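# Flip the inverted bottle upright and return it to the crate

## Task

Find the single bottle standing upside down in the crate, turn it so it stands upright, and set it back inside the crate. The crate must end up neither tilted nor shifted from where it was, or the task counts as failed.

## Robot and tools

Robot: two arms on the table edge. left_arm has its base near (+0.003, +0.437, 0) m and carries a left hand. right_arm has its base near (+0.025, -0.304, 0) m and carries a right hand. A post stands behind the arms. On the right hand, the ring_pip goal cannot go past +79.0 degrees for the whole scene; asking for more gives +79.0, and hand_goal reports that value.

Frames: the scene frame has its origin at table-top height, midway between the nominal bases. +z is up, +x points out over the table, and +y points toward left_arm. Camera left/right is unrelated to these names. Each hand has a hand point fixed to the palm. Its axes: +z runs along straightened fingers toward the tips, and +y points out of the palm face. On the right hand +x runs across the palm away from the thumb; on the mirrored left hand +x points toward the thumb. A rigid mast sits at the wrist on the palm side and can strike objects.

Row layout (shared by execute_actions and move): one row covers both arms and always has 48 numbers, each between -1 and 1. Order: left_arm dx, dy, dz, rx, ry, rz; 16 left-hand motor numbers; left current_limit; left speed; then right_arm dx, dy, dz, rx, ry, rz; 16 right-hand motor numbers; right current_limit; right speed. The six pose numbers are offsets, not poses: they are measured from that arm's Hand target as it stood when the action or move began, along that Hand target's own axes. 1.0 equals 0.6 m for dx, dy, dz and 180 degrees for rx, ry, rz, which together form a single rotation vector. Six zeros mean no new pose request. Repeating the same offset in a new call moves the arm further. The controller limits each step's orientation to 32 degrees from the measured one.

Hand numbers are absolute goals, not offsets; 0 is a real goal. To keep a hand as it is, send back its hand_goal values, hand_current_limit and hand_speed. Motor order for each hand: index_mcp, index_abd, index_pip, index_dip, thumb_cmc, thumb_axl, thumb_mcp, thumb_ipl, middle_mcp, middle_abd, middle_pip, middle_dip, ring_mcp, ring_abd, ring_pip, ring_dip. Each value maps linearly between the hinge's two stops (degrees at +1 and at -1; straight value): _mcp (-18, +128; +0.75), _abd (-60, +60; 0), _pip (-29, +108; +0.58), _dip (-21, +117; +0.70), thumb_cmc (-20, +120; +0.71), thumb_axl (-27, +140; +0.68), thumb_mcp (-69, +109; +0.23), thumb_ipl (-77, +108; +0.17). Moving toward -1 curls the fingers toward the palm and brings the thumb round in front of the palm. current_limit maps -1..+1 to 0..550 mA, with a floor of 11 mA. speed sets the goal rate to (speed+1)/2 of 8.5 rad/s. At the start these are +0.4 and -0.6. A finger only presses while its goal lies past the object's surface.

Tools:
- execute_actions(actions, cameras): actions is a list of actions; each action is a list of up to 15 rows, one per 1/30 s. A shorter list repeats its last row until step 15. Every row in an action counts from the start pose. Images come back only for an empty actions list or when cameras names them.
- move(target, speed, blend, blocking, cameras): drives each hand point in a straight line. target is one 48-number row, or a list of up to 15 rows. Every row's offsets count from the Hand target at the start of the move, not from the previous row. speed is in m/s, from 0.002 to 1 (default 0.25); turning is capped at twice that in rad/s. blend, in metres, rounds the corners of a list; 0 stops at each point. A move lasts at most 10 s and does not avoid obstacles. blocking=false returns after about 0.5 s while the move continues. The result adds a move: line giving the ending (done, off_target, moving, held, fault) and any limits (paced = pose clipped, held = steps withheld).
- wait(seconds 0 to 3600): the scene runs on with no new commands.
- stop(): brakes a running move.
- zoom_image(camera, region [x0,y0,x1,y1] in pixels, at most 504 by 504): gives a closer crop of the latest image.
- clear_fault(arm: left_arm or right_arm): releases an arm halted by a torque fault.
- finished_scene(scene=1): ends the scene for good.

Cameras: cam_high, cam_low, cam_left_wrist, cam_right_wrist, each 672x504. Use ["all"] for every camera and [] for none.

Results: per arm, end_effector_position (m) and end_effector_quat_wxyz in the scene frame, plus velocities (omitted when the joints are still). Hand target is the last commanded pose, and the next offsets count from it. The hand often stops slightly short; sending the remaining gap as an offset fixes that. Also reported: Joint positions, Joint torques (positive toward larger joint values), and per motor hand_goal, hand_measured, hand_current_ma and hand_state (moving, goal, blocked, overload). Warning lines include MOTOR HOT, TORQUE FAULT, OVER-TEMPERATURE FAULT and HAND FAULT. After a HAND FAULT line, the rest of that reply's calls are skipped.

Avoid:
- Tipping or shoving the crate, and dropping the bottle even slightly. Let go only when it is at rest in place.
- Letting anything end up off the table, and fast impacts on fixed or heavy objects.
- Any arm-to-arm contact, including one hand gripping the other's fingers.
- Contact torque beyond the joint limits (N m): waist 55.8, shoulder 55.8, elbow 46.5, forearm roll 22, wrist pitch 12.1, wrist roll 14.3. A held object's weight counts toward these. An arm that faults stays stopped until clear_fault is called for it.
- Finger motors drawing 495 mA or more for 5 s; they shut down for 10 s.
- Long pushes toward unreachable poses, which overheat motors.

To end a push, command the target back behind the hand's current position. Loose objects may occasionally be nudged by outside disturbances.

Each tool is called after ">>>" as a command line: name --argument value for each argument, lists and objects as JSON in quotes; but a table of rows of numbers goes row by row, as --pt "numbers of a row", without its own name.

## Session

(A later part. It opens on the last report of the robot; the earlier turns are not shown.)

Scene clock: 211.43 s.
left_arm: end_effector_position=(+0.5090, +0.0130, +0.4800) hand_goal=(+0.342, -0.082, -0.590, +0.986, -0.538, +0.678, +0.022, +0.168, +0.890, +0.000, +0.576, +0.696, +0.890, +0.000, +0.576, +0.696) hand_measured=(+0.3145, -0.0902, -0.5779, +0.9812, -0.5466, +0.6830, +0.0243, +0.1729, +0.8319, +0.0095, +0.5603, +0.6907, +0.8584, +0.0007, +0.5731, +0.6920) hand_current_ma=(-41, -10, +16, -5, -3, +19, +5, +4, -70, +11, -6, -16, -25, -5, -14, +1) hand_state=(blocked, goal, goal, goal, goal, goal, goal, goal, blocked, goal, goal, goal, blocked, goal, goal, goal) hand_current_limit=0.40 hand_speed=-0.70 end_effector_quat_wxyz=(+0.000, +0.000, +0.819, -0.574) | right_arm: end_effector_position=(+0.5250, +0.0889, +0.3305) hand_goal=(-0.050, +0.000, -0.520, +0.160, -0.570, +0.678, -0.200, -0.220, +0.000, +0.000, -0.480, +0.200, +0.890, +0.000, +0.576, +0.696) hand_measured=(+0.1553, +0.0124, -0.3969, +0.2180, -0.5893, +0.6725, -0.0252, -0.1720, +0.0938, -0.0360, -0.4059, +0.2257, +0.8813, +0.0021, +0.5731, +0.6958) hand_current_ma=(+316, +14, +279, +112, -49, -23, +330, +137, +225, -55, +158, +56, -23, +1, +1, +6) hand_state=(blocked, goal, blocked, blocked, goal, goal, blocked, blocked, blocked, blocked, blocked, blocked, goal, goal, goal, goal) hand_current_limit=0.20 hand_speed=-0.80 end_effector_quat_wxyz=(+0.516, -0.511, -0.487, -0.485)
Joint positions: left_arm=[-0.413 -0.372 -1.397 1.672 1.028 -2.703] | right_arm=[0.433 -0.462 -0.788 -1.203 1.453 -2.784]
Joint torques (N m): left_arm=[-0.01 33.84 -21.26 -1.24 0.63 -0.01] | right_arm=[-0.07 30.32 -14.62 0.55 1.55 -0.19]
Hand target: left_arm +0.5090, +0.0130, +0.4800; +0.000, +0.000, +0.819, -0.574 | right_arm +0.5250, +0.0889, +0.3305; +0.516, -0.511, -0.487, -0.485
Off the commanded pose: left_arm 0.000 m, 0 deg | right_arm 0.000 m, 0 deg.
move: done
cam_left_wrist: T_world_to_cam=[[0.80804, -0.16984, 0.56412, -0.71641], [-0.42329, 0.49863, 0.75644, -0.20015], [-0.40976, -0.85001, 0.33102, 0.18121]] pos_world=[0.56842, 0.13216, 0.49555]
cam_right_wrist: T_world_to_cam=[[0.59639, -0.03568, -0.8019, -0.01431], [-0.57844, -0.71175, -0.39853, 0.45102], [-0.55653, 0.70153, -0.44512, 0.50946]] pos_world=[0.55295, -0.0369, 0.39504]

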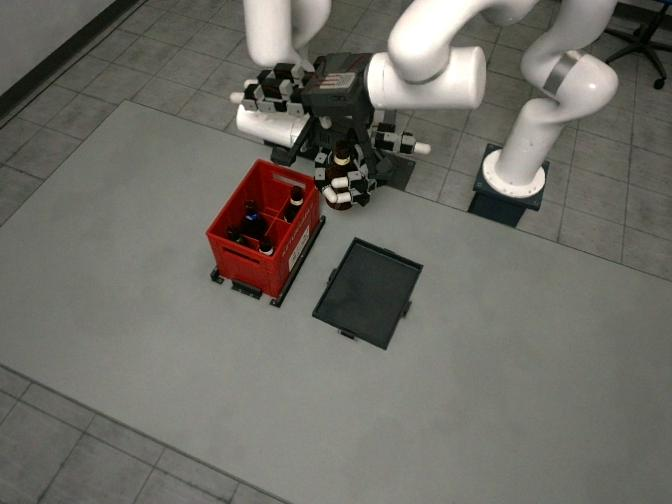

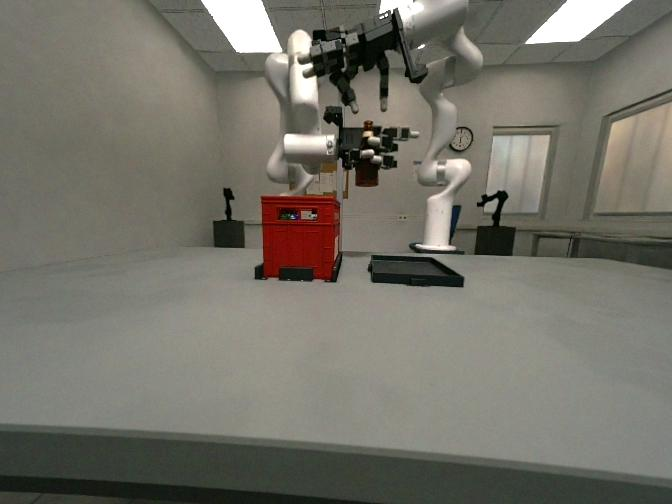

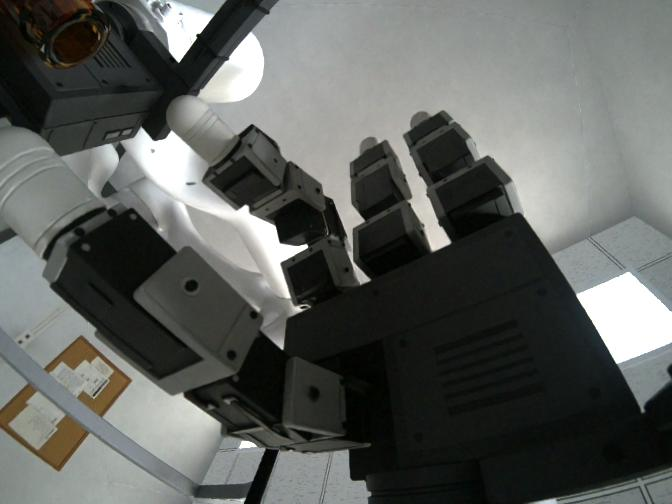

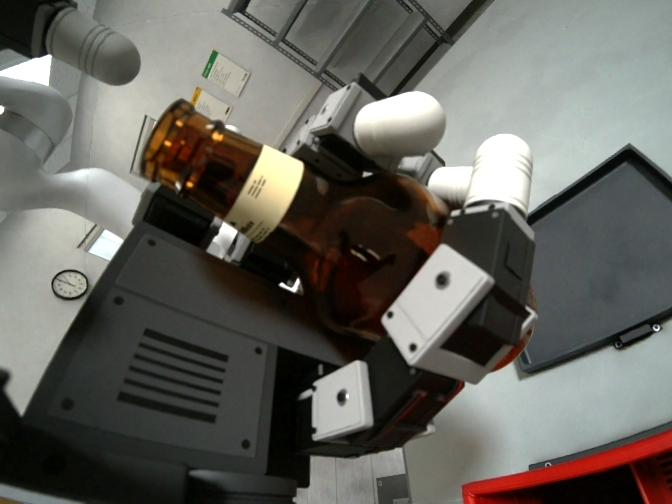

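>>> move --target '[0,0.1065,0.0388,0,0,0, 0.342,-0.083,-0.591,0.986,-0.539,0.677,0.0225,0.168,0.89,0,0.576,0.696,0.89,0,0.576,0.696,0.4,-0.7, 0,0,0,0,0,0, -0.05,0,-0.52,0.16,-0.571,0.677,-0.2,-0.22,0.0,0,-0.48,0.2,0.89,0,0.576,0.696,0.2,-0.8]' --speed 0.05 --cameras '["cam_high","cam_low","cam_right_wrist","cam_left_wrist"]'

>>> zoom_image --camera "cam_high" --region '[280, 90, 400, 220]'

>>> zoom_image --camera "cam_low" --region '[310, 50, 430, 200]'

Scene clock: 214.63 s.
left_arm: end_effector_position=(+0.5090, +0.0130, +0.4505) hand_goal=(+0.342, -0.082, -0.590, +0.986, -0.538, +0.678, +0.022, +0.168, +0.890, +0.000, +0.576, +0.696, +0.890, +0.000, +0.576, +0.696) hand_measured=(+0.3133, -0.0902, -0.5779, +0.9825, -0.5454, +0.6830, +0.0243, +0.1729, +0.8319, +0.0109, +0.5603, +0.6907, +0.8584, +0.0007, +0.5718, +0.6920) hand_current_ma=(-54, -6, +15, +10, -10, +7, -2, +4, -78, -19, -4, -25, -31, -9, -8, +0) hand_state=(blocked, goal, goal, goal, goal, goal, goal, goal, blocked, goal, goal, goal, blocked, goal, goal, goal) hand_current_limit=0.40 hand_speed=-0.70 end_effector_quat_wxyz=(+0.000, +0.000, +0.819, -0.574) | right_arm: end_effector_position=(+0.5250, +0.0889, +0.3305) hand_goal=(-0.050, +0.000, -0.520, +0.160, -0.570, +0.678, -0.200, -0.220, +0.000, +0.000, -0.480, +0.200, +0.890, +0.000, +0.576, +0.696) hand_measured=(+0.1553, +0.0124, -0.3969, +0.2180, -0.5893, +0.6725, -0.0252, -0.1720, +0.0938, -0.0374, -0.4059, +0.2244, +0.8813, +0.0021, +0.5731, +0.6958) hand_current_ma=(+324, +14, +272, +113, -47, -26, +322, +134, +217, -55, +158, +56, -27, +0, +3, +6) hand_state=(blocked, goal, blocked, blocked, goal, goal, blocked, blocked, blocked, blocked, blocked, blocked, goal, goal, goal, goal) hand_current_limit=0.20 hand_speed=-0.80 end_effector_quat_wxyz=(+0.516, -0.511, -0.487, -0.485)
Joint positions: left_arm=[-0.413 -0.389 -1.354 1.636 1.023 -2.632] | right_arm=[0.433 -0.462 -0.788 -1.203 1.453 -2.784]
Joint torques (N m): left_arm=[-0.01 34.32 -21.16 -1.16 0.73 -1.86] | right_arm=[-0.07 30.32 -14.62 0.55 1.55 -0.19]
Hand target: left_arm +0.5090, +0.0130, +0.4506; +0.000, +0.000, +0.819, -0.574 (not the last commanded pose) | right_arm +0.5250, +0.0889, +0.3305; +0.516, -0.511, -0.487, -0.485
Off the commanded pose: left_arm 0.039 m, 0 deg | right_arm 0.000 m, 0 deg.
move: held (left_arm; a check stopped the path); limits=held
pose unreachable (left arm): on one or more control steps of this call, first in action 0 (counted from 0), this arm could not follow its commanded pose, so it was not sent that pose on those steps. It may still have moved: this result reports where it is.
cause: moving toward the commanded pose would bring a part of the arm too close to another arm (a part of this arm just beyond joint 6 (wrist roll) and a part of the right arm just beyond its joint 6 (wrist roll), 11 mm apart when this arm was first held).
cam_left_wrist: T_world_to_cam=[[0.80815, -0.16992, 0.56393, -0.69973], [-0.42317, 0.49845, 0.75662, -0.17796], [-0.40965, -0.85011, 0.33092, 0.19098]] pos_world=[0.56842, 0.13216, 0.46605]
cam_right_wrist: T_world_to_cam=[[0.59639, -0.03568, -0.8019, -0.01431], [-0.57844, -0.71175, -0.39853, 0.45102], [-0.55653, 0.70153, -0.44512, 0.50946]] pos_world=[0.55295, -0.0369, 0.39504]

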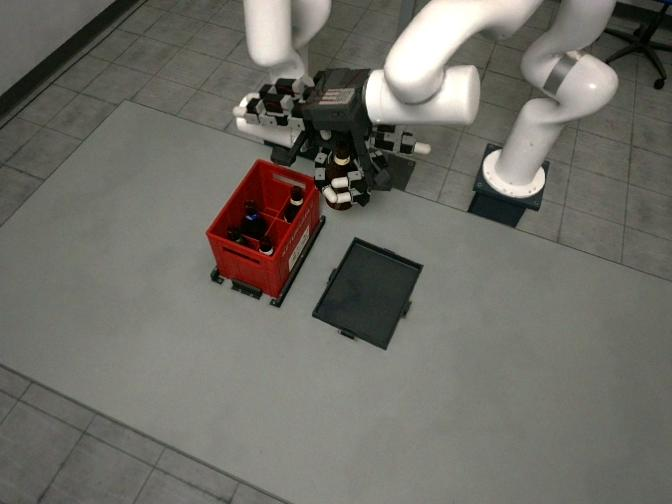

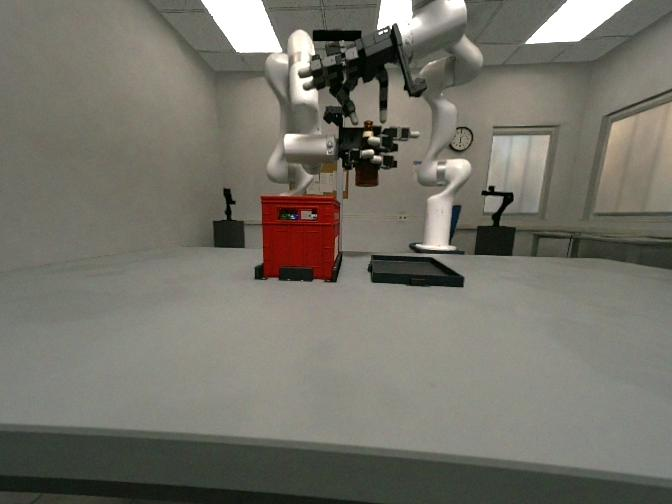

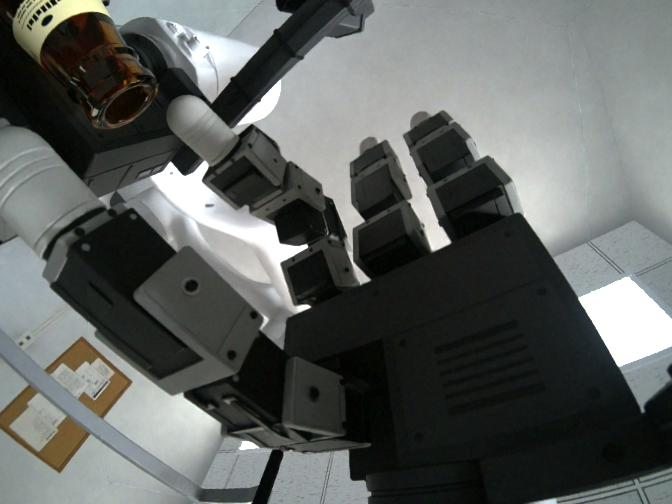

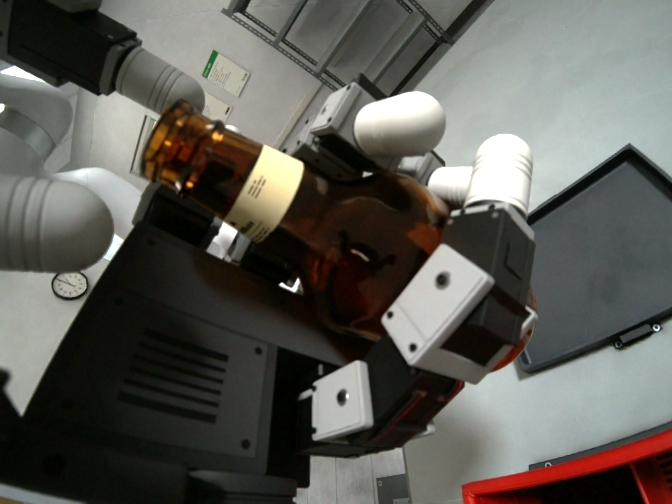

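Scaled by 3.877 from the camera's image (finer frame: 960x720).

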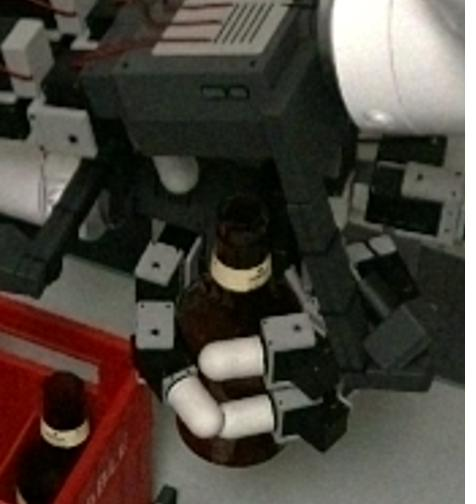

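Scaled by 3.360 from the camera's image (finer frame: 960x720).

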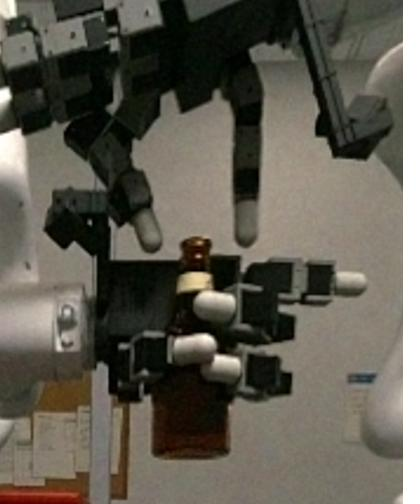

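>>> move --pt "0 -0.22 -0.08 0 0 0 0.342 -0.083 -0.591 0.986 -0.539 0.677 0.0225 0.168 0.89 0 0.576 0.696 0.89 0 0.576 0.696 0.4 -0.7 0 0 0 0 0 0 -0.05 0 -0.52 0.16 -0.571 0.677 -0.2 -0.22 0.0 0 -0.48 0.2 0.89 0 0.576 0.696 0.2 -0.8" --speed 0.15 --cameras '["cam_high"]'

Scene clock: 226.33 s.
left_arm: end_effector_position=(+0.5089, +0.0129, +0.5910) hand_goal=(+0.342, -0.082, -0.590, +0.986, -0.538, +0.678, +0.022, +0.168, +0.890, +0.000, +0.576, +0.696, +0.890, +0.000, +0.576, +0.696) hand_measured=(+0.3145, -0.0916, -0.5779, +0.9812, -0.5454, +0.6830, +0.0233, +0.1729, +0.8331, +0.0109, +0.5590, +0.6907, +0.8596, -0.0008, +0.5718, +0.6920) hand_current_ma=(-26, -14, +8, -3, -2, +10, -2, -13, -95, -4, -17, -13, -48, -6, -21, +4) hand_state=(blocked, goal, goal, goal, goal, goal, goal, goal, blocked, goal, goal, goal, blocked, goal, goal, goal) hand_current_limit=0.40 hand_speed=-0.70 end_effector_quat_wxyz=(+0.000, +0.000, +0.819, -0.574) | right_arm: end_effector_position=(+0.5250, +0.0889, +0.3305) hand_goal=(-0.050, +0.000, -0.520, +0.160, -0.570, +0.678, -0.200, -0.220, +0.000, +0.000, -0.480, +0.200, +0.890, +0.000, +0.576, +0.696) hand_measured=(+0.1553, +0.0124, -0.3969, +0.2180, -0.5893, +0.6725, -0.0252, -0.1720, +0.0938, -0.0374, -0.4059, +0.2257, +0.8813, +0.0021, +0.5731, +0.6958) hand_current_ma=(+314, +18, +280, +111, -50, -18, +325, +136, +228, -47, +158, +52, -28, -1, +6, +2) hand_state=(blocked, goal, blocked, blocked, goal, goal, blocked, blocked, blocked, blocked, blocked, blocked, goal, goal, goal, goal) hand_current_limit=0.20 hand_speed=-0.80 end_effector_quat_wxyz=(+0.516, -0.511, -0.487, -0.485)
Joint positions: left_arm=[-0.414 -0.346 -1.612 1.809 1.069 -2.976] | right_arm=[0.433 -0.462 -0.788 -1.203 1.453 -2.784]
Joint torques (N m): left_arm=[-0.01 32.67 -20.92 -1.48 0.24 -2.05] | right_arm=[-0.07 30.32 -14.62 0.55 1.55 -0.19]
Hand target: left_arm +0.5089, +0.0129, +0.5911; +0.000, +0.000, +0.819, -0.574 | right_arm +0.5250, +0.0889, +0.3305; +0.516, -0.511, -0.487, -0.485
Off the commanded pose: left_arm 0.000 m, 0 deg | right_arm 0.000 m, 0 deg.
move: done

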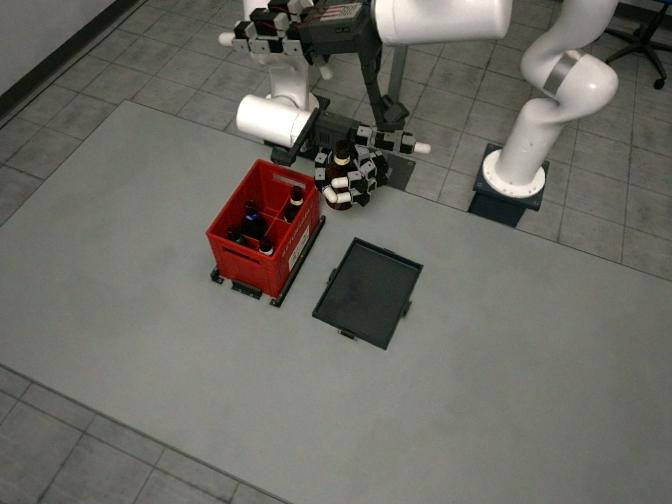

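>>> move --pt "0 0 0 0 0 0 0.342 -0.083 -0.591 0.986 -0.539 0.677 0.0225 0.168 0.89 0 0.576 0.696 0.89 0 0.576 0.696 0.4 -0.7 -0.0167 -0.3295 0.0767 0 -0.0067 -0.0044 -0.05 0 -0.52 0.16 -0.571 0.677 -0.2 -0.22 0.0 0 -0.48 0.2 0.89 0 0.576 0.696 0.2 -0.8" --speed 0.12 --cameras '["cam_high","cam_low","cam_right_wrist"]'

>>> zoom_image --camera "cam_high" --region '[280, 50, 460, 230]'

>>> zoom_image --camera "cam_low" --region '[310, 80, 430, 230]'

Scene clock: 230.37 s.
left_arm: end_effector_position=(+0.5089, +0.0129, +0.5911) hand_goal=(+0.342, -0.082, -0.590, +0.986, -0.538, +0.678, +0.022, +0.168, +0.890, +0.000, +0.576, +0.696, +0.890, +0.000, +0.576, +0.696) hand_measured=(+0.3145, -0.0916, -0.5791, +0.9812, -0.5454, +0.6830, +0.0233, +0.1729, +0.8319, +0.0095, +0.5590, +0.6907, +0.8596, +0.0007, +0.5718, +0.6932) hand_current_ma=(-35, +0, +6, +0, +0, +1, +21, +3, -83, -3, -15, -13, -34, +2, -14, -1) hand_state=(blocked, goal, goal, goal, goal, goal, goal, goal, blocked, goal, goal, goal, blocked, goal, goal, goal) hand_current_limit=0.40 hand_speed=-0.70 end_effector_quat_wxyz=(+0.000, +0.000, +0.819, -0.574) | right_arm: end_effector_position=(+0.3268, +0.1337, +0.3313) hand_goal=(-0.050, +0.000, -0.520, +0.160, -0.570, +0.678, -0.200, -0.220, +0.000, +0.000, -0.480, +0.200, +0.890, +0.000, +0.576, +0.696) hand_measured=(+0.1553, +0.0183, -0.4008, +0.2180, -0.5881, +0.6714, -0.0252, -0.1720, +0.0854, -0.0374, -0.4059, +0.2244, +0.8837, +0.0036, +0.5731, +0.6958) hand_current_ma=(+319, +21, +266, +117, -50, -17, +320, +139, +197, -53, +156, +51, -17, +2, +0, +4) hand_state=(blocked, goal, blocked, blocked, goal, goal, blocked, blocked, blocked, blocked, blocked, blocked, goal, goal, goal, goal) hand_current_limit=0.20 hand_speed=-0.80 end_effector_quat_wxyz=(+0.507, -0.513, -0.496, -0.483)
Joint positions: left_arm=[-0.414 -0.346 -1.612 1.809 1.069 -2.976] | right_arm=[0.823 -0.19 -0.401 -0.81 1.406 -2.949]
Joint torques (N m): left_arm=[-0.01 32.67 -20.92 -1.48 0.24 -0.01] | right_arm=[-0.06 20.17 -13.47 0.33 1.61 -0.19]
Hand target: left_arm +0.5089, +0.0129, +0.5911; +0.000, +0.000, +0.819, -0.574 | right_arm +0.3268, +0.1338, +0.3313; +0.507, -0.513, -0.496, -0.483
Off the commanded pose: left_arm 0.000 m, 0 deg | right_arm 0.000 m, 0 deg.
move: done
cam_right_wrist: T_world_to_cam=[[0.60753, -0.05174, -0.79261, 0.10166], [-0.57216, -0.72066, -0.39151, 0.36549], [-0.55095, 0.69136, -0.46742, 0.37495]] pos_world=[0.35394, 0.00943, 0.39893]

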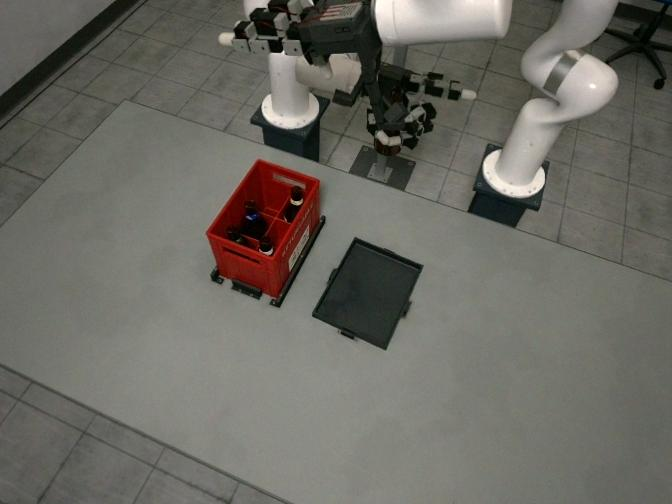

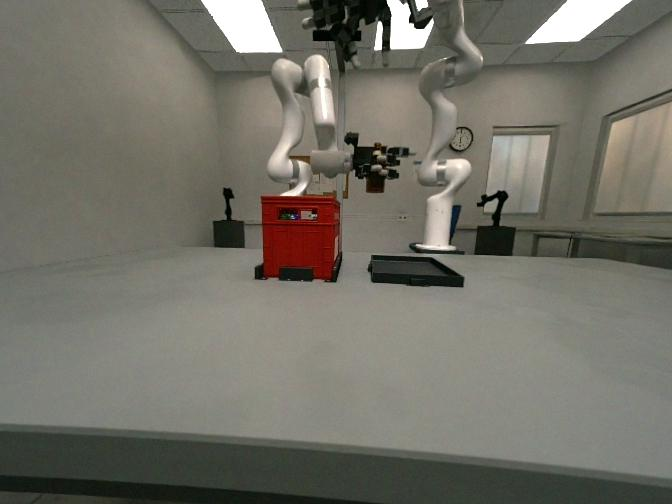

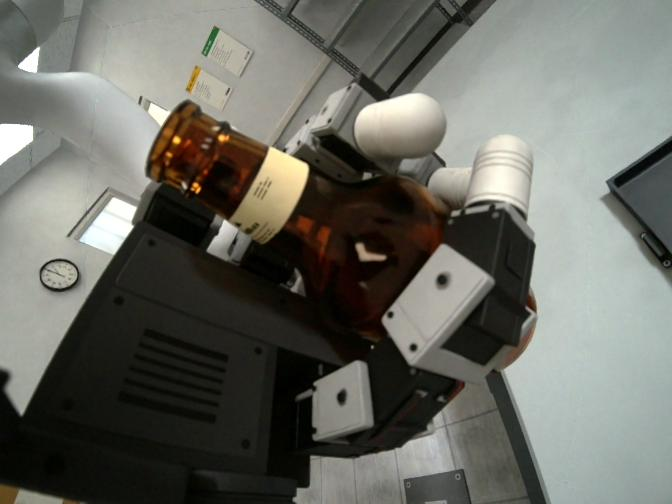

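Scaled by 2.800 from the camera's image (finer frame: 960x720).

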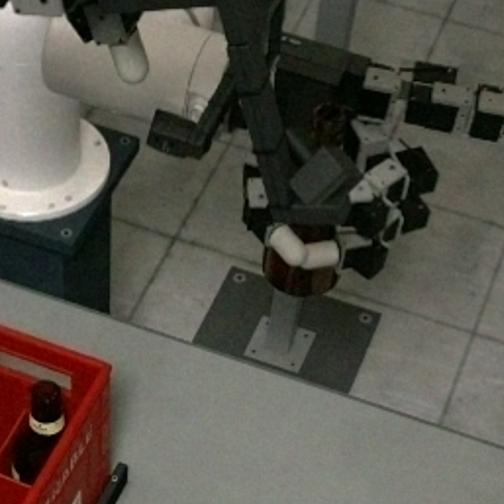

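Scaled by 3.360 from the camera's image (finer frame: 960x720).

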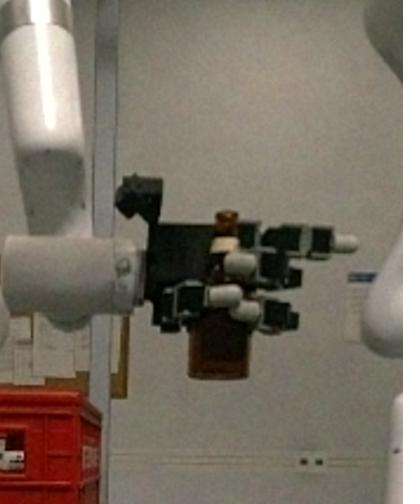

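>>> move --pt "0 0 0 0 0 0 0.342 -0.083 -0.591 0.986 -0.539 0.677 0.0225 0.168 0.89 0 0.576 0.696 0.89 0 0.576 0.696 0.4 -0.7 -0.3422 0.0343 0.0062 0 0 -0.008 -0.05 0 -0.52 0.16 -0.571 0.677 -0.2 -0.22 0.0 0 -0.48 0.2 0.89 0 0.576 0.696 0.2 -0.8" --speed 0.1 --cameras '["cam_high","cam_low","cam_right_wrist"]'

>>> zoom_image --camera "cam_high" --region '[310, 120, 460, 270]'

>>> zoom_image --camera "cam_low" --region '[310, 140, 430, 290]'

Scene clock: 237.47 s.
left_arm: end_effector_position=(+0.5089, +0.0129, +0.5911) hand_goal=(+0.342, -0.082, -0.590, +0.986, -0.538, +0.678, +0.022, +0.168, +0.890, +0.000, +0.576, +0.696, +0.890, +0.000, +0.576, +0.696) hand_measured=(+0.3145, -0.0902, -0.5779, +0.9799, -0.5466, +0.6820, +0.0233, +0.1729, +0.8319, +0.0095, +0.5590, +0.6907, +0.8584, +0.0007, +0.5718, +0.6920) hand_current_ma=(-34, -18, +17, -4, -3, -5, +14, -3, -70, -8, -15, -20, -38, +5, -20, +0) hand_state=(blocked, goal, goal, goal, goal, goal, goal, goal, blocked, goal, goal, goal, blocked, goal, goal, goal) hand_current_limit=0.40 hand_speed=-0.70 end_effector_quat_wxyz=(+0.000, +0.000, +0.819, -0.574) | right_arm: end_effector_position=(+0.3390, +0.1338, +0.1253) hand_goal=(-0.050, +0.000, -0.520, +0.160, -0.570, +0.678, -0.200, -0.220, +0.000, +0.000, -0.480, +0.200, +0.890, +0.000, +0.576, +0.696) hand_measured=(+0.1565, +0.0183, -0.4008, +0.2180, -0.5868, +0.6714, -0.0252, -0.1730, +0.0842, -0.0374, -0.4059, +0.2257, +0.8837, +0.0036, +0.5731, +0.6958) hand_current_ma=(+323, +18, +265, +119, -45, -25, +327, +147, +202, -57, +160, +57, -20, +5, -6, +5) hand_state=(blocked, goal, blocked, blocked, goal, goal, blocked, blocked, blocked, blocked, blocked, blocked, goal, goal, goal, goal) hand_current_limit=0.20 hand_speed=-0.80 end_effector_quat_wxyz=(+0.501, -0.507, -0.502, -0.490)
Joint positions: left_arm=[-0.414 -0.346 -1.612 1.809 1.069 -2.976] | right_arm=[0.798 -0.904 -0.591 -0.842 1.765 -3.359]
Joint torques (N m): left_arm=[-0.01 32.67 -20.92 -1.48 0.24 -0.01] | right_arm=[-0.09 31.4 -3.71 -0.49 8.1 -0.19]
Hand target: left_arm +0.5089, +0.0129, +0.5911; +0.000, +0.000, +0.819, -0.574 | right_arm +0.3390, +0.1338, +0.1253; +0.501, -0.507, -0.502, -0.490
Off the commanded pose: left_arm 0.000 m, 0 deg | right_arm 0.000 m, 0 deg.
move: done
cam_right_wrist: T_world_to_cam=[[0.62729, -0.05131, -0.77709, -0.07769], [-0.56182, -0.72082, -0.40593, 0.29019], [-0.53932, 0.69122, -0.48099, 0.2832]] pos_world=[0.3645, 0.00943, 0.19364]

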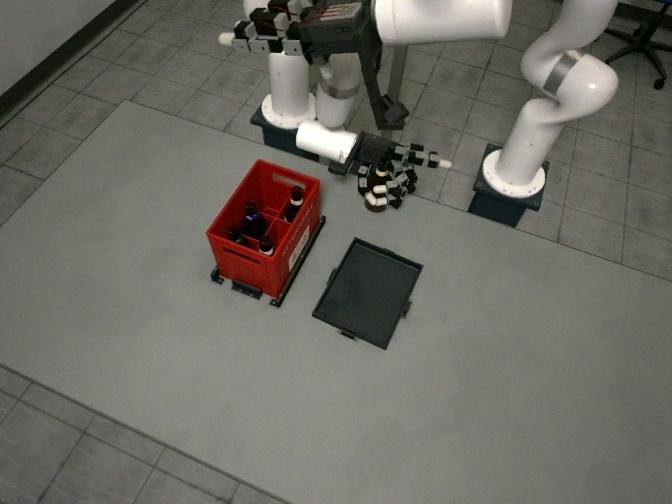

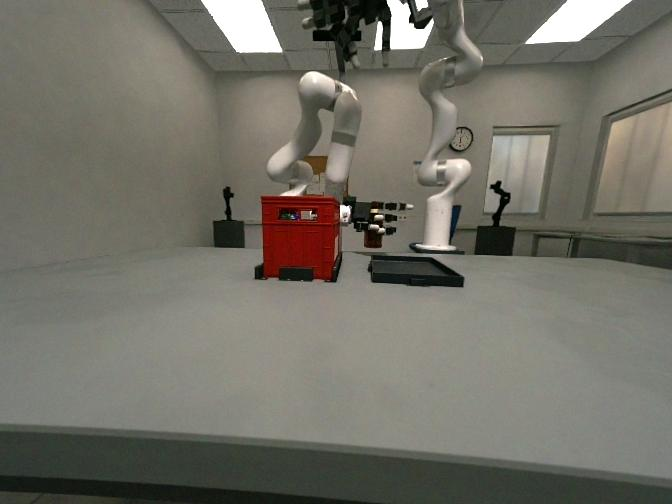

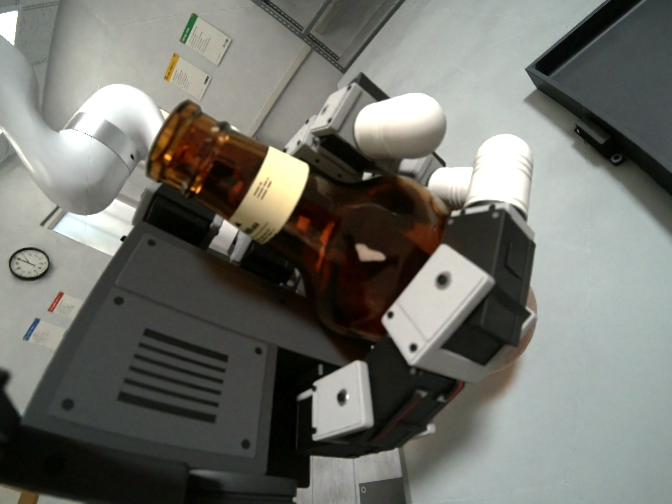

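Scaled by 3.360 from the camera's image (finer frame: 960x720).

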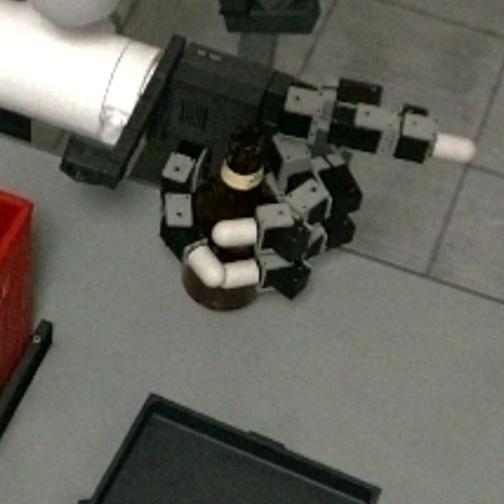

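Scaled by 3.360 from the camera's image (finer frame: 960x720).

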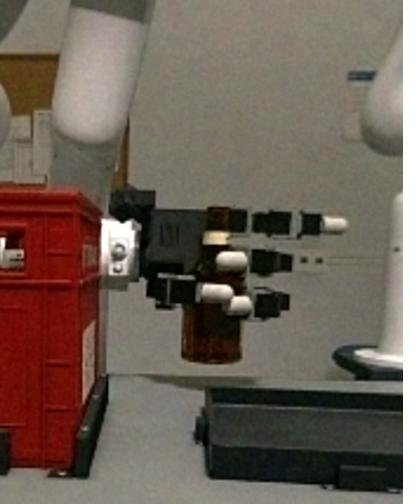

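>>> move --pt "0 0 0 0 0 0 0.342 -0.083 -0.591 0.986 -0.539 0.677 0.0225 0.168 0.89 0 0.576 0.696 0.89 0 0.576 0.696 0.4 -0.7 -0.045 0.0007 0.0005 0 0 0 -0.05 0 -0.52 0.16 -0.571 0.677 -0.2 -0.22 0.0 0 -0.48 0.2 0.89 0 0.576 0.696 0.2 -0.8" --speed 0.03 --cameras '["cam_high","cam_low","cam_right_wrist"]'

>>> zoom_image --camera "cam_low" --region '[340, 180, 420, 270]'

>>> zoom_image --camera "cam_high" --region '[340, 140, 440, 240]'

Scene clock: 240.77 s.
left_arm: end_effector_position=(+0.5089, +0.0129, +0.5911) hand_goal=(+0.342, -0.082, -0.590, +0.986, -0.538, +0.678, +0.022, +0.168, +0.890, +0.000, +0.576, +0.696, +0.890, +0.000, +0.576, +0.696) hand_measured=(+0.3133, -0.0902, -0.5779, +0.9812, -0.5454, +0.6830, +0.0233, +0.1729, +0.8319, +0.0109, +0.5590, +0.6907, +0.8584, -0.0008, +0.5718, +0.6920) hand_current_ma=(-42, -13, +13, -3, -9, -3, -9, +5, -77, -6, -19, -27, -29, -7, -7, -1) hand_state=(blocked, goal, goal, goal, goal, goal, goal, goal, blocked, goal, goal, goal, blocked, goal, goal, goal) hand_current_limit=0.40 hand_speed=-0.70 end_effector_quat_wxyz=(+0.000, +0.000, +0.819, -0.574) | right_arm: end_effector_position=(+0.3390, +0.1336, +0.0984) hand_goal=(-0.050, +0.000, -0.520, +0.160, -0.570, +0.678, -0.200, -0.220, +0.000, +0.000, -0.480, +0.200, +0.890, +0.000, +0.576, +0.696) hand_measured=(+0.1565, +0.0183, -0.4008, +0.2180, -0.5881, +0.6714, -0.0252, -0.1720, +0.0842, -0.0360, -0.4072, +0.2257, +0.8837, +0.0036, +0.5731, +0.6958) hand_current_ma=(+319, +26, +270, +120, -38, -25, +329, +140, +199, -50, +155, +57, -15, +9, +3, +4) hand_state=(blocked, goal, blocked, blocked, goal, goal, blocked, blocked, blocked, blocked, blocked, blocked, goal, goal, goal, goal) hand_current_limit=0.20 hand_speed=-0.80 end_effector_quat_wxyz=(+0.501, -0.507, -0.502, -0.490)
Joint positions: left_arm=[-0.414 -0.346 -1.612 1.809 1.069 -2.976] | right_arm=[0.797 -0.99 -0.633 -0.85 1.793 -3.392]
Joint torques (N m): left_arm=[-0.01 32.67 -20.92 -1.48 0.24 -0.01] | right_arm=[-0.09 32.28 -2.84 -0.55 8.2 -0.19]
Hand target: left_arm +0.5089, +0.0129, +0.5911; +0.000, +0.000, +0.819, -0.574 | right_arm +0.3390, +0.1336, +0.0983; +0.501, -0.507, -0.502, -0.490
Off the commanded pose: left_arm 0.000 m, 0 deg | right_arm 0.000 m, 0 deg.
move: done
cam_right_wrist: T_world_to_cam=[[0.62729, -0.05131, -0.77709, -0.09868], [-0.56183, -0.72082, -0.40592, 0.27908], [-0.53932, 0.69122, -0.48099, 0.27035]] pos_world=[0.3645, 0.00923, 0.16664]

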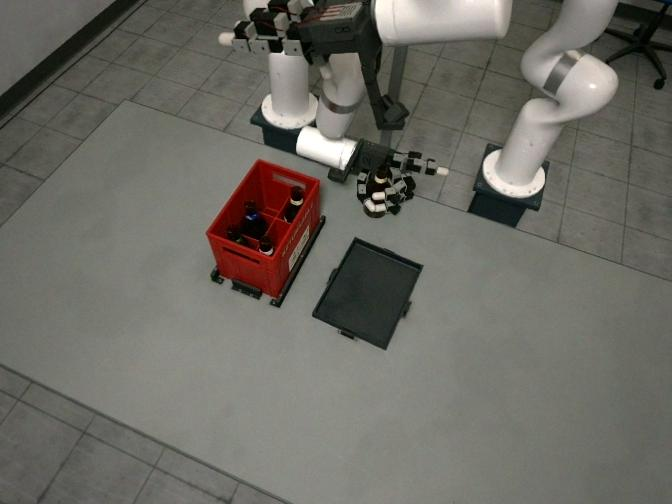

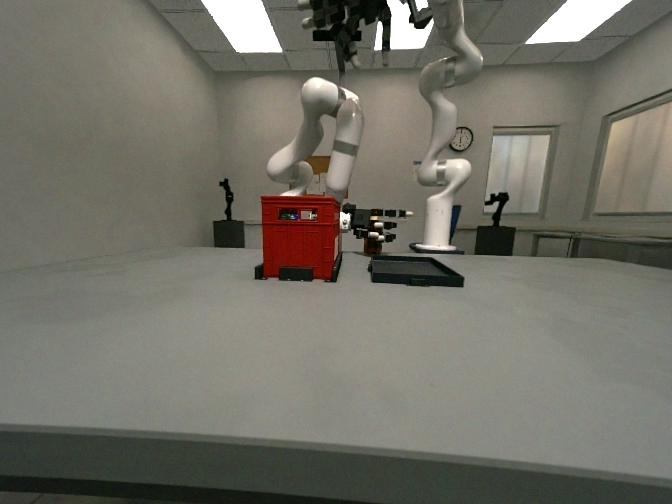

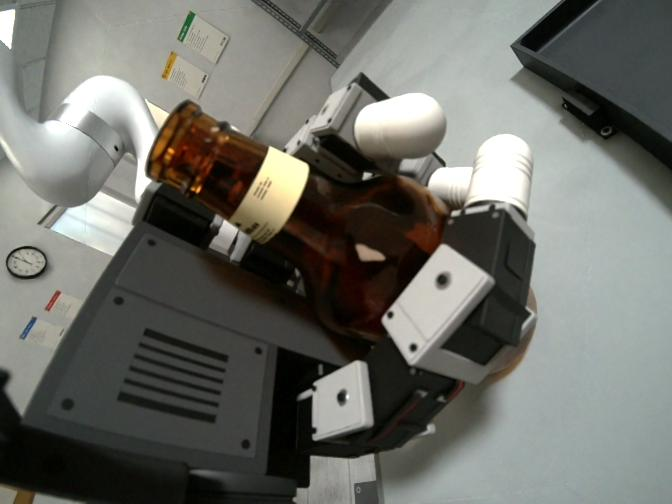

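Scaled by 5.600 from the camera's image (finer frame: 960x720).

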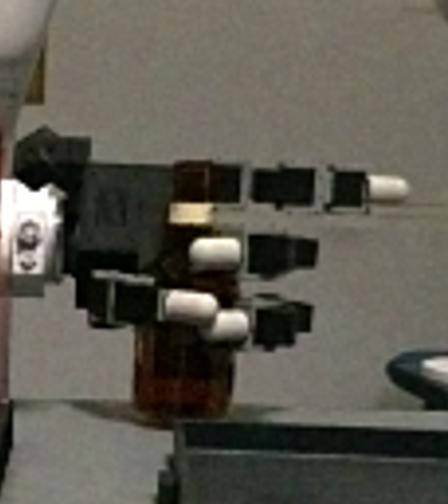

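Scaled by 5.040 from the camera's image (finer frame: 960x720).

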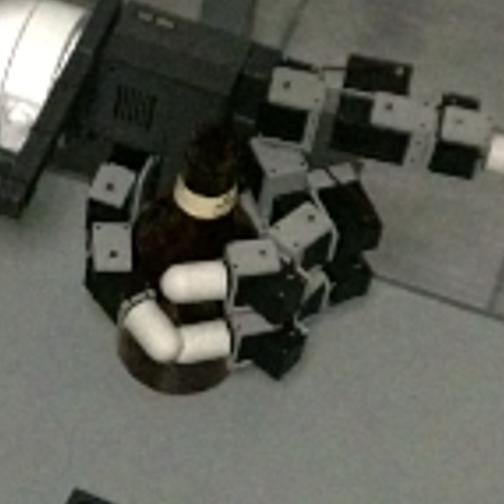

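>>> move --pt "0 0 0 0 0 0 0.342 -0.083 -0.591 0.986 -0.539 0.677 0.0225 0.168 0.89 0 0.576 0.696 0.89 0 0.576 0.696 0.4 -0.7 -0.005 0.0001 0 0 0 0 -0.05 0 -0.52 0.16 -0.571 0.677 -0.2 -0.22 0.0 0 -0.48 0.2 0.89 0 0.576 0.696 0.2 -0.8" --speed 0.02 --cameras '["cam_low"]'

>>> zoom_image --camera "cam_low" --region '[340, 180, 420, 270]'

Scene clock: 242.03 s.
left_arm: end_effector_position=(+0.5089, +0.0129, +0.5911) hand_goal=(+0.342, -0.082, -0.590, +0.986, -0.538, +0.678, +0.022, +0.168, +0.890, +0.000, +0.576, +0.696, +0.890, +0.000, +0.576, +0.696) hand_measured=(+0.3145, -0.0916, -0.5779, +0.9812, -0.5466, +0.6820, +0.0233, +0.1719, +0.8319, +0.0109, +0.5603, +0.6894, +0.8584, +0.0007, +0.5718, +0.6920) hand_current_ma=(-44, -11, +16, -8, -7, +9, +8, +11, -80, -4, -20, -18, -42, -11, -11, -2) hand_state=(blocked, goal, goal, goal, goal, goal, goal, goal, blocked, goal, goal, goal, blocked, goal, goal, goal) hand_current_limit=0.40 hand_speed=-0.70 end_effector_quat_wxyz=(+0.000, +0.000, +0.819, -0.574) | right_arm: end_effector_position=(+0.3390, +0.1335, +0.0954) hand_goal=(-0.050, +0.000, -0.520, +0.160, -0.570, +0.678, -0.200, -0.220, +0.000, +0.000, -0.480, +0.200, +0.890, +0.000, +0.576, +0.696) hand_measured=(+0.1553, +0.0183, -0.4008, +0.2180, -0.5868, +0.6725, -0.0252, -0.1720, +0.0854, -0.0374, -0.4059, +0.2257, +0.8837, +0.0036, +0.5731, +0.6958) hand_current_ma=(+325, +22, +264, +112, -46, -20, +321, +136, +204, -59, +156, +52, -14, +7, +6, +7) hand_state=(blocked, goal, blocked, blocked, goal, goal, blocked, blocked, blocked, blocked, blocked, blocked, goal, goal, goal, goal) hand_current_limit=0.20 hand_speed=-0.80 end_effector_quat_wxyz=(+0.501, -0.507, -0.502, -0.490)
Joint positions: left_arm=[-0.414 -0.346 -1.612 1.809 1.069 -2.976] | right_arm=[0.797 -0.999 -0.637 -0.851 1.796 -3.395]
Joint torques (N m): left_arm=[-0.01 32.67 -20.92 -1.48 0.24 -0.01] | right_arm=[-0.09 32.36 -2.75 -0.56 7.97 -0.19]
Hand target: left_arm +0.5089, +0.0129, +0.5911; +0.000, +0.000, +0.819, -0.574 | right_arm +0.3390, +0.1335, +0.0953; +0.501, -0.507, -0.502, -0.490
Off the commanded pose: left_arm 0.000 m, 0 deg | right_arm 0.000 m, 0 deg.
move: done

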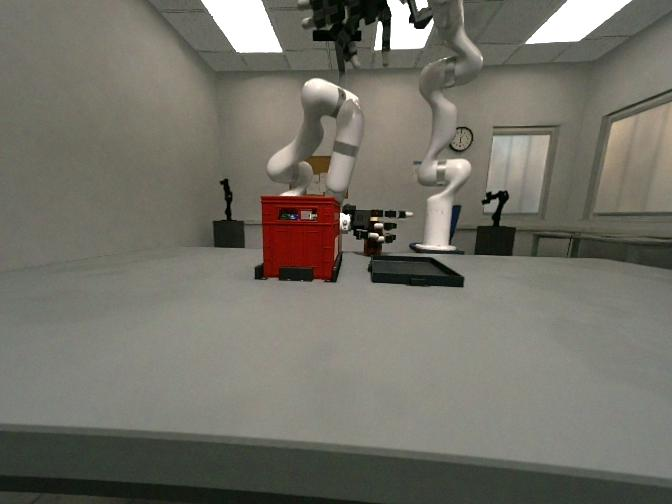

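Scaled by 5.600 from the camera's image (finer frame: 960x720).

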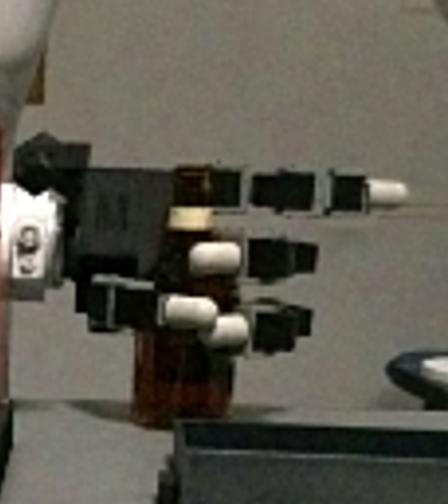

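>>> move --pt "0 0 0 0 0 0 0.342 -0.083 -0.591 0.986 -0.539 0.677 0.0225 0.168 0.89 0 0.576 0.696 0.89 0 0.576 0.696 0.4 -0.7 -0.0042 0.0001 0 0 0 0 -0.05 0 -0.52 0.16 -0.571 0.677 -0.2 -0.22 0.0 0 -0.48 0.2 0.89 0 0.576 0.696 0.2 -0.8" --speed 0.02 --cameras '["cam_low"]'

>>> zoom_image --camera "cam_low" --region '[340, 180, 420, 270]'

Scene clock: 243.23 s.
left_arm: end_effector_position=(+0.5089, +0.0129, +0.5911) hand_goal=(+0.342, -0.082, -0.590, +0.986, -0.538, +0.678, +0.022, +0.168, +0.890, +0.000, +0.576, +0.696, +0.890, +0.000, +0.576, +0.696) hand_measured=(+0.3133, -0.0902, -0.5779, +0.9812, -0.5454, +0.6820, +0.0233, +0.1729, +0.8331, +0.0109, +0.5590, +0.6907, +0.8596, +0.0007, +0.5718, +0.6920) hand_current_ma=(-44, +0, +12, -12, +3, +14, +11, +5, -71, +10, -20, -7, -29, +11, +4, +0) hand_state=(blocked, goal, goal, goal, goal, goal, goal, goal, blocked, goal, goal, goal, blocked, goal, goal, goal) hand_current_limit=0.40 hand_speed=-0.70 end_effector_quat_wxyz=(+0.000, +0.000, +0.819, -0.574) | right_arm: end_effector_position=(+0.3391, +0.1335, +0.0928) hand_goal=(-0.050, +0.000, -0.520, +0.160, -0.570, +0.678, -0.200, -0.220, +0.000, +0.000, -0.480, +0.200, +0.890, +0.000, +0.576, +0.696) hand_measured=(+0.1553, +0.0183, -0.4008, +0.2180, -0.5881, +0.6714, -0.0252, -0.1720, +0.0842, -0.0374, -0.4072, +0.2257, +0.8837, +0.0036, +0.5731, +0.6958) hand_current_ma=(+324, +26, +264, +118, -43, -20, +316, +136, +200, -52, +156, +56, -20, +12, +1, +3) hand_state=(blocked, goal, blocked, blocked, goal, goal, blocked, blocked, blocked, blocked, blocked, blocked, goal, goal, goal, goal) hand_current_limit=0.20 hand_speed=-0.80 end_effector_quat_wxyz=(+0.501, -0.507, -0.502, -0.490)
Joint positions: left_arm=[-0.414 -0.346 -1.612 1.809 1.069 -2.976] | right_arm=[0.797 -1.007 -0.642 -0.851 1.798 -3.398]
Joint torques (N m): left_arm=[-0.01 32.67 -20.92 -1.48 0.24 -0.01] | right_arm=[-0.09 32.44 -2.67 -0.56 7.81 -0.19]
Hand target: left_arm +0.5089, +0.0129, +0.5911; +0.000, +0.000, +0.819, -0.574 | right_arm +0.3391, +0.1335, +0.0928; +0.501, -0.507, -0.502, -0.490
Off the commanded pose: left_arm 0.000 m, 0 deg | right_arm 0.000 m, 0 deg.
move: done

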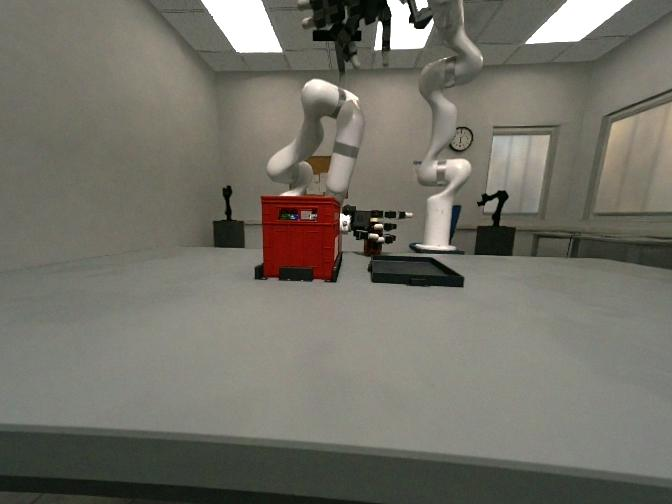

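Scaled by 5.600 from the camera's image (finer frame: 960x720).

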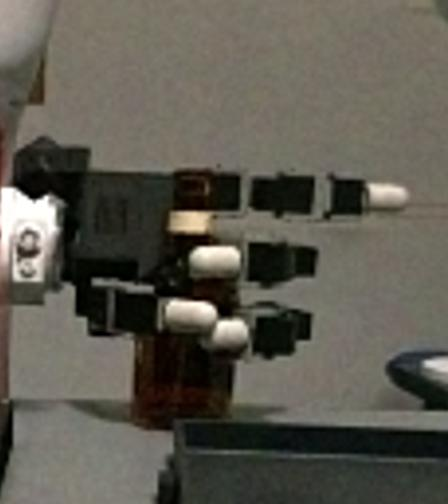

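>>> wait --seconds 0.2 --cameras '["cam_high","cam_right_wrist"]'

>>> zoom_image --camera "cam_high" --region '[340, 140, 440, 240]'

Scene clock: 244.47 s.
left_arm: end_effector_position=(+0.5089, +0.0129, +0.5911) hand_goal=(+0.342, -0.082, -0.590, +0.986, -0.538, +0.678, +0.022, +0.168, +0.890, +0.000, +0.576, +0.696, +0.890, +0.000, +0.576, +0.696) hand_measured=(+0.3145, -0.0916, -0.5779, +0.9812, -0.5454, +0.6820, +0.0233, +0.1729, +0.8319, +0.0095, +0.5590, +0.6907, +0.8596, +0.0007, +0.5718, +0.6920) hand_current_ma=(-39, -25, +13, -4, -12, +7, +2, +13, -80, +2, -20, -14, -33, -3, -5, +3) hand_state=(blocked, goal, goal, goal, goal, goal, goal, goal, blocked, goal, goal, goal, blocked, goal, goal, goal) hand_current_limit=0.40 hand_speed=-0.70 end_effector_quat_wxyz=(+0.000, +0.000, +0.819, -0.574) | right_arm: end_effector_position=(+0.3391, +0.1335, +0.0928) hand_goal=(-0.050, +0.000, -0.520, +0.160, -0.570, +0.678, -0.200, -0.220, +0.000, +0.000, -0.480, +0.200, +0.890, +0.000, +0.576, +0.696) hand_measured=(+0.1565, +0.0183, -0.4008, +0.2180, -0.5881, +0.6714, -0.0252, -0.1720, +0.0842, -0.0374, -0.4059, +0.2257, +0.8837, +0.0036, +0.5731, +0.6958) hand_current_ma=(+316, +28, +263, +114, -44, -23, +327, +143, +204, -52, +161, +57, -17, +0, +3, +5) hand_state=(blocked, goal, blocked, blocked, goal, goal, blocked, blocked, blocked, blocked, blocked, blocked, goal, goal, goal, goal) hand_current_limit=0.20 hand_speed=-0.80 end_effector_quat_wxyz=(+0.501, -0.507, -0.502, -0.490)
Joint positions: left_arm=[-0.414 -0.346 -1.612 1.809 1.069 -2.976] | right_arm=[0.797 -1.007 -0.642 -0.851 1.799 -3.398]
Joint torques (N m): left_arm=[-0.01 32.67 -20.92 -1.48 0.24 -0.01] | right_arm=[-0.09 32.44 -2.67 -0.56 7.84 -0.19]
Hand target: left_arm +0.5089, +0.0129, +0.5911; +0.000, +0.000, +0.819, -0.574 | right_arm +0.3391, +0.1335, +0.0928; +0.501, -0.507, -0.502, -0.490
Off the commanded pose: left_arm 0.000 m, 0 deg | right_arm 0.000 m, 0 deg.
wait: 0.20 s; at rest from the start
cam_right_wrist: T_world_to_cam=[[0.62729, -0.05131, -0.77709, -0.10304], [-0.56183, -0.72082, -0.40592, 0.27674], [-0.53932, 0.69122, -0.48099, 0.26772]] pos_world=[0.3645, 0.00913, 0.16104]

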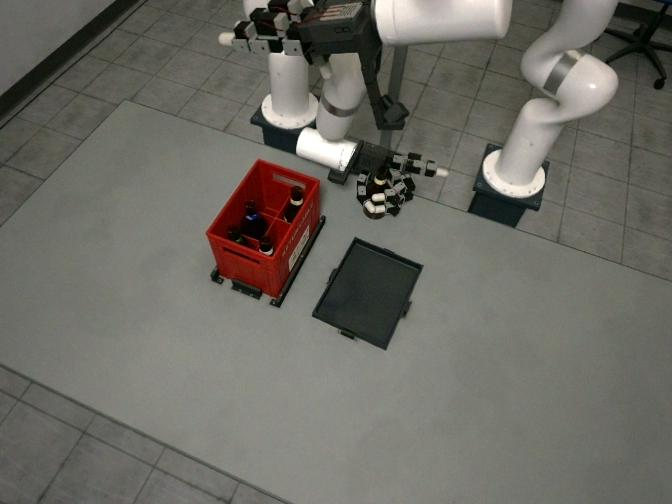

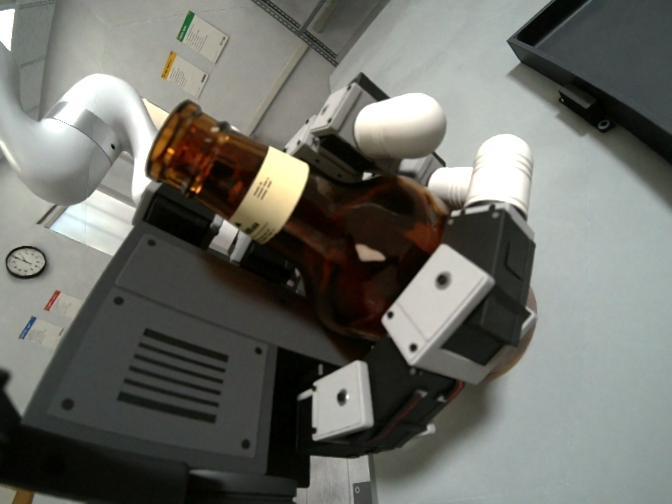

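Scaled by 5.040 from the camera's image (finer frame: 960x720).

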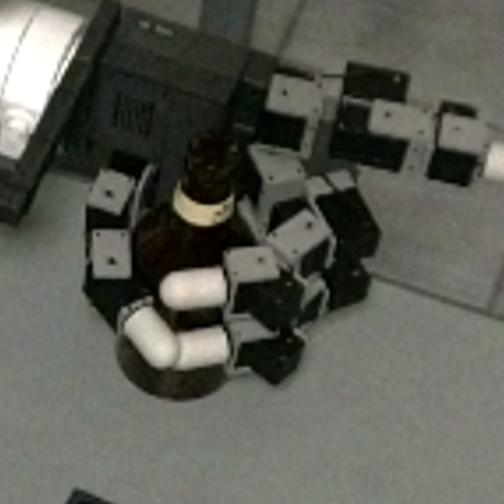

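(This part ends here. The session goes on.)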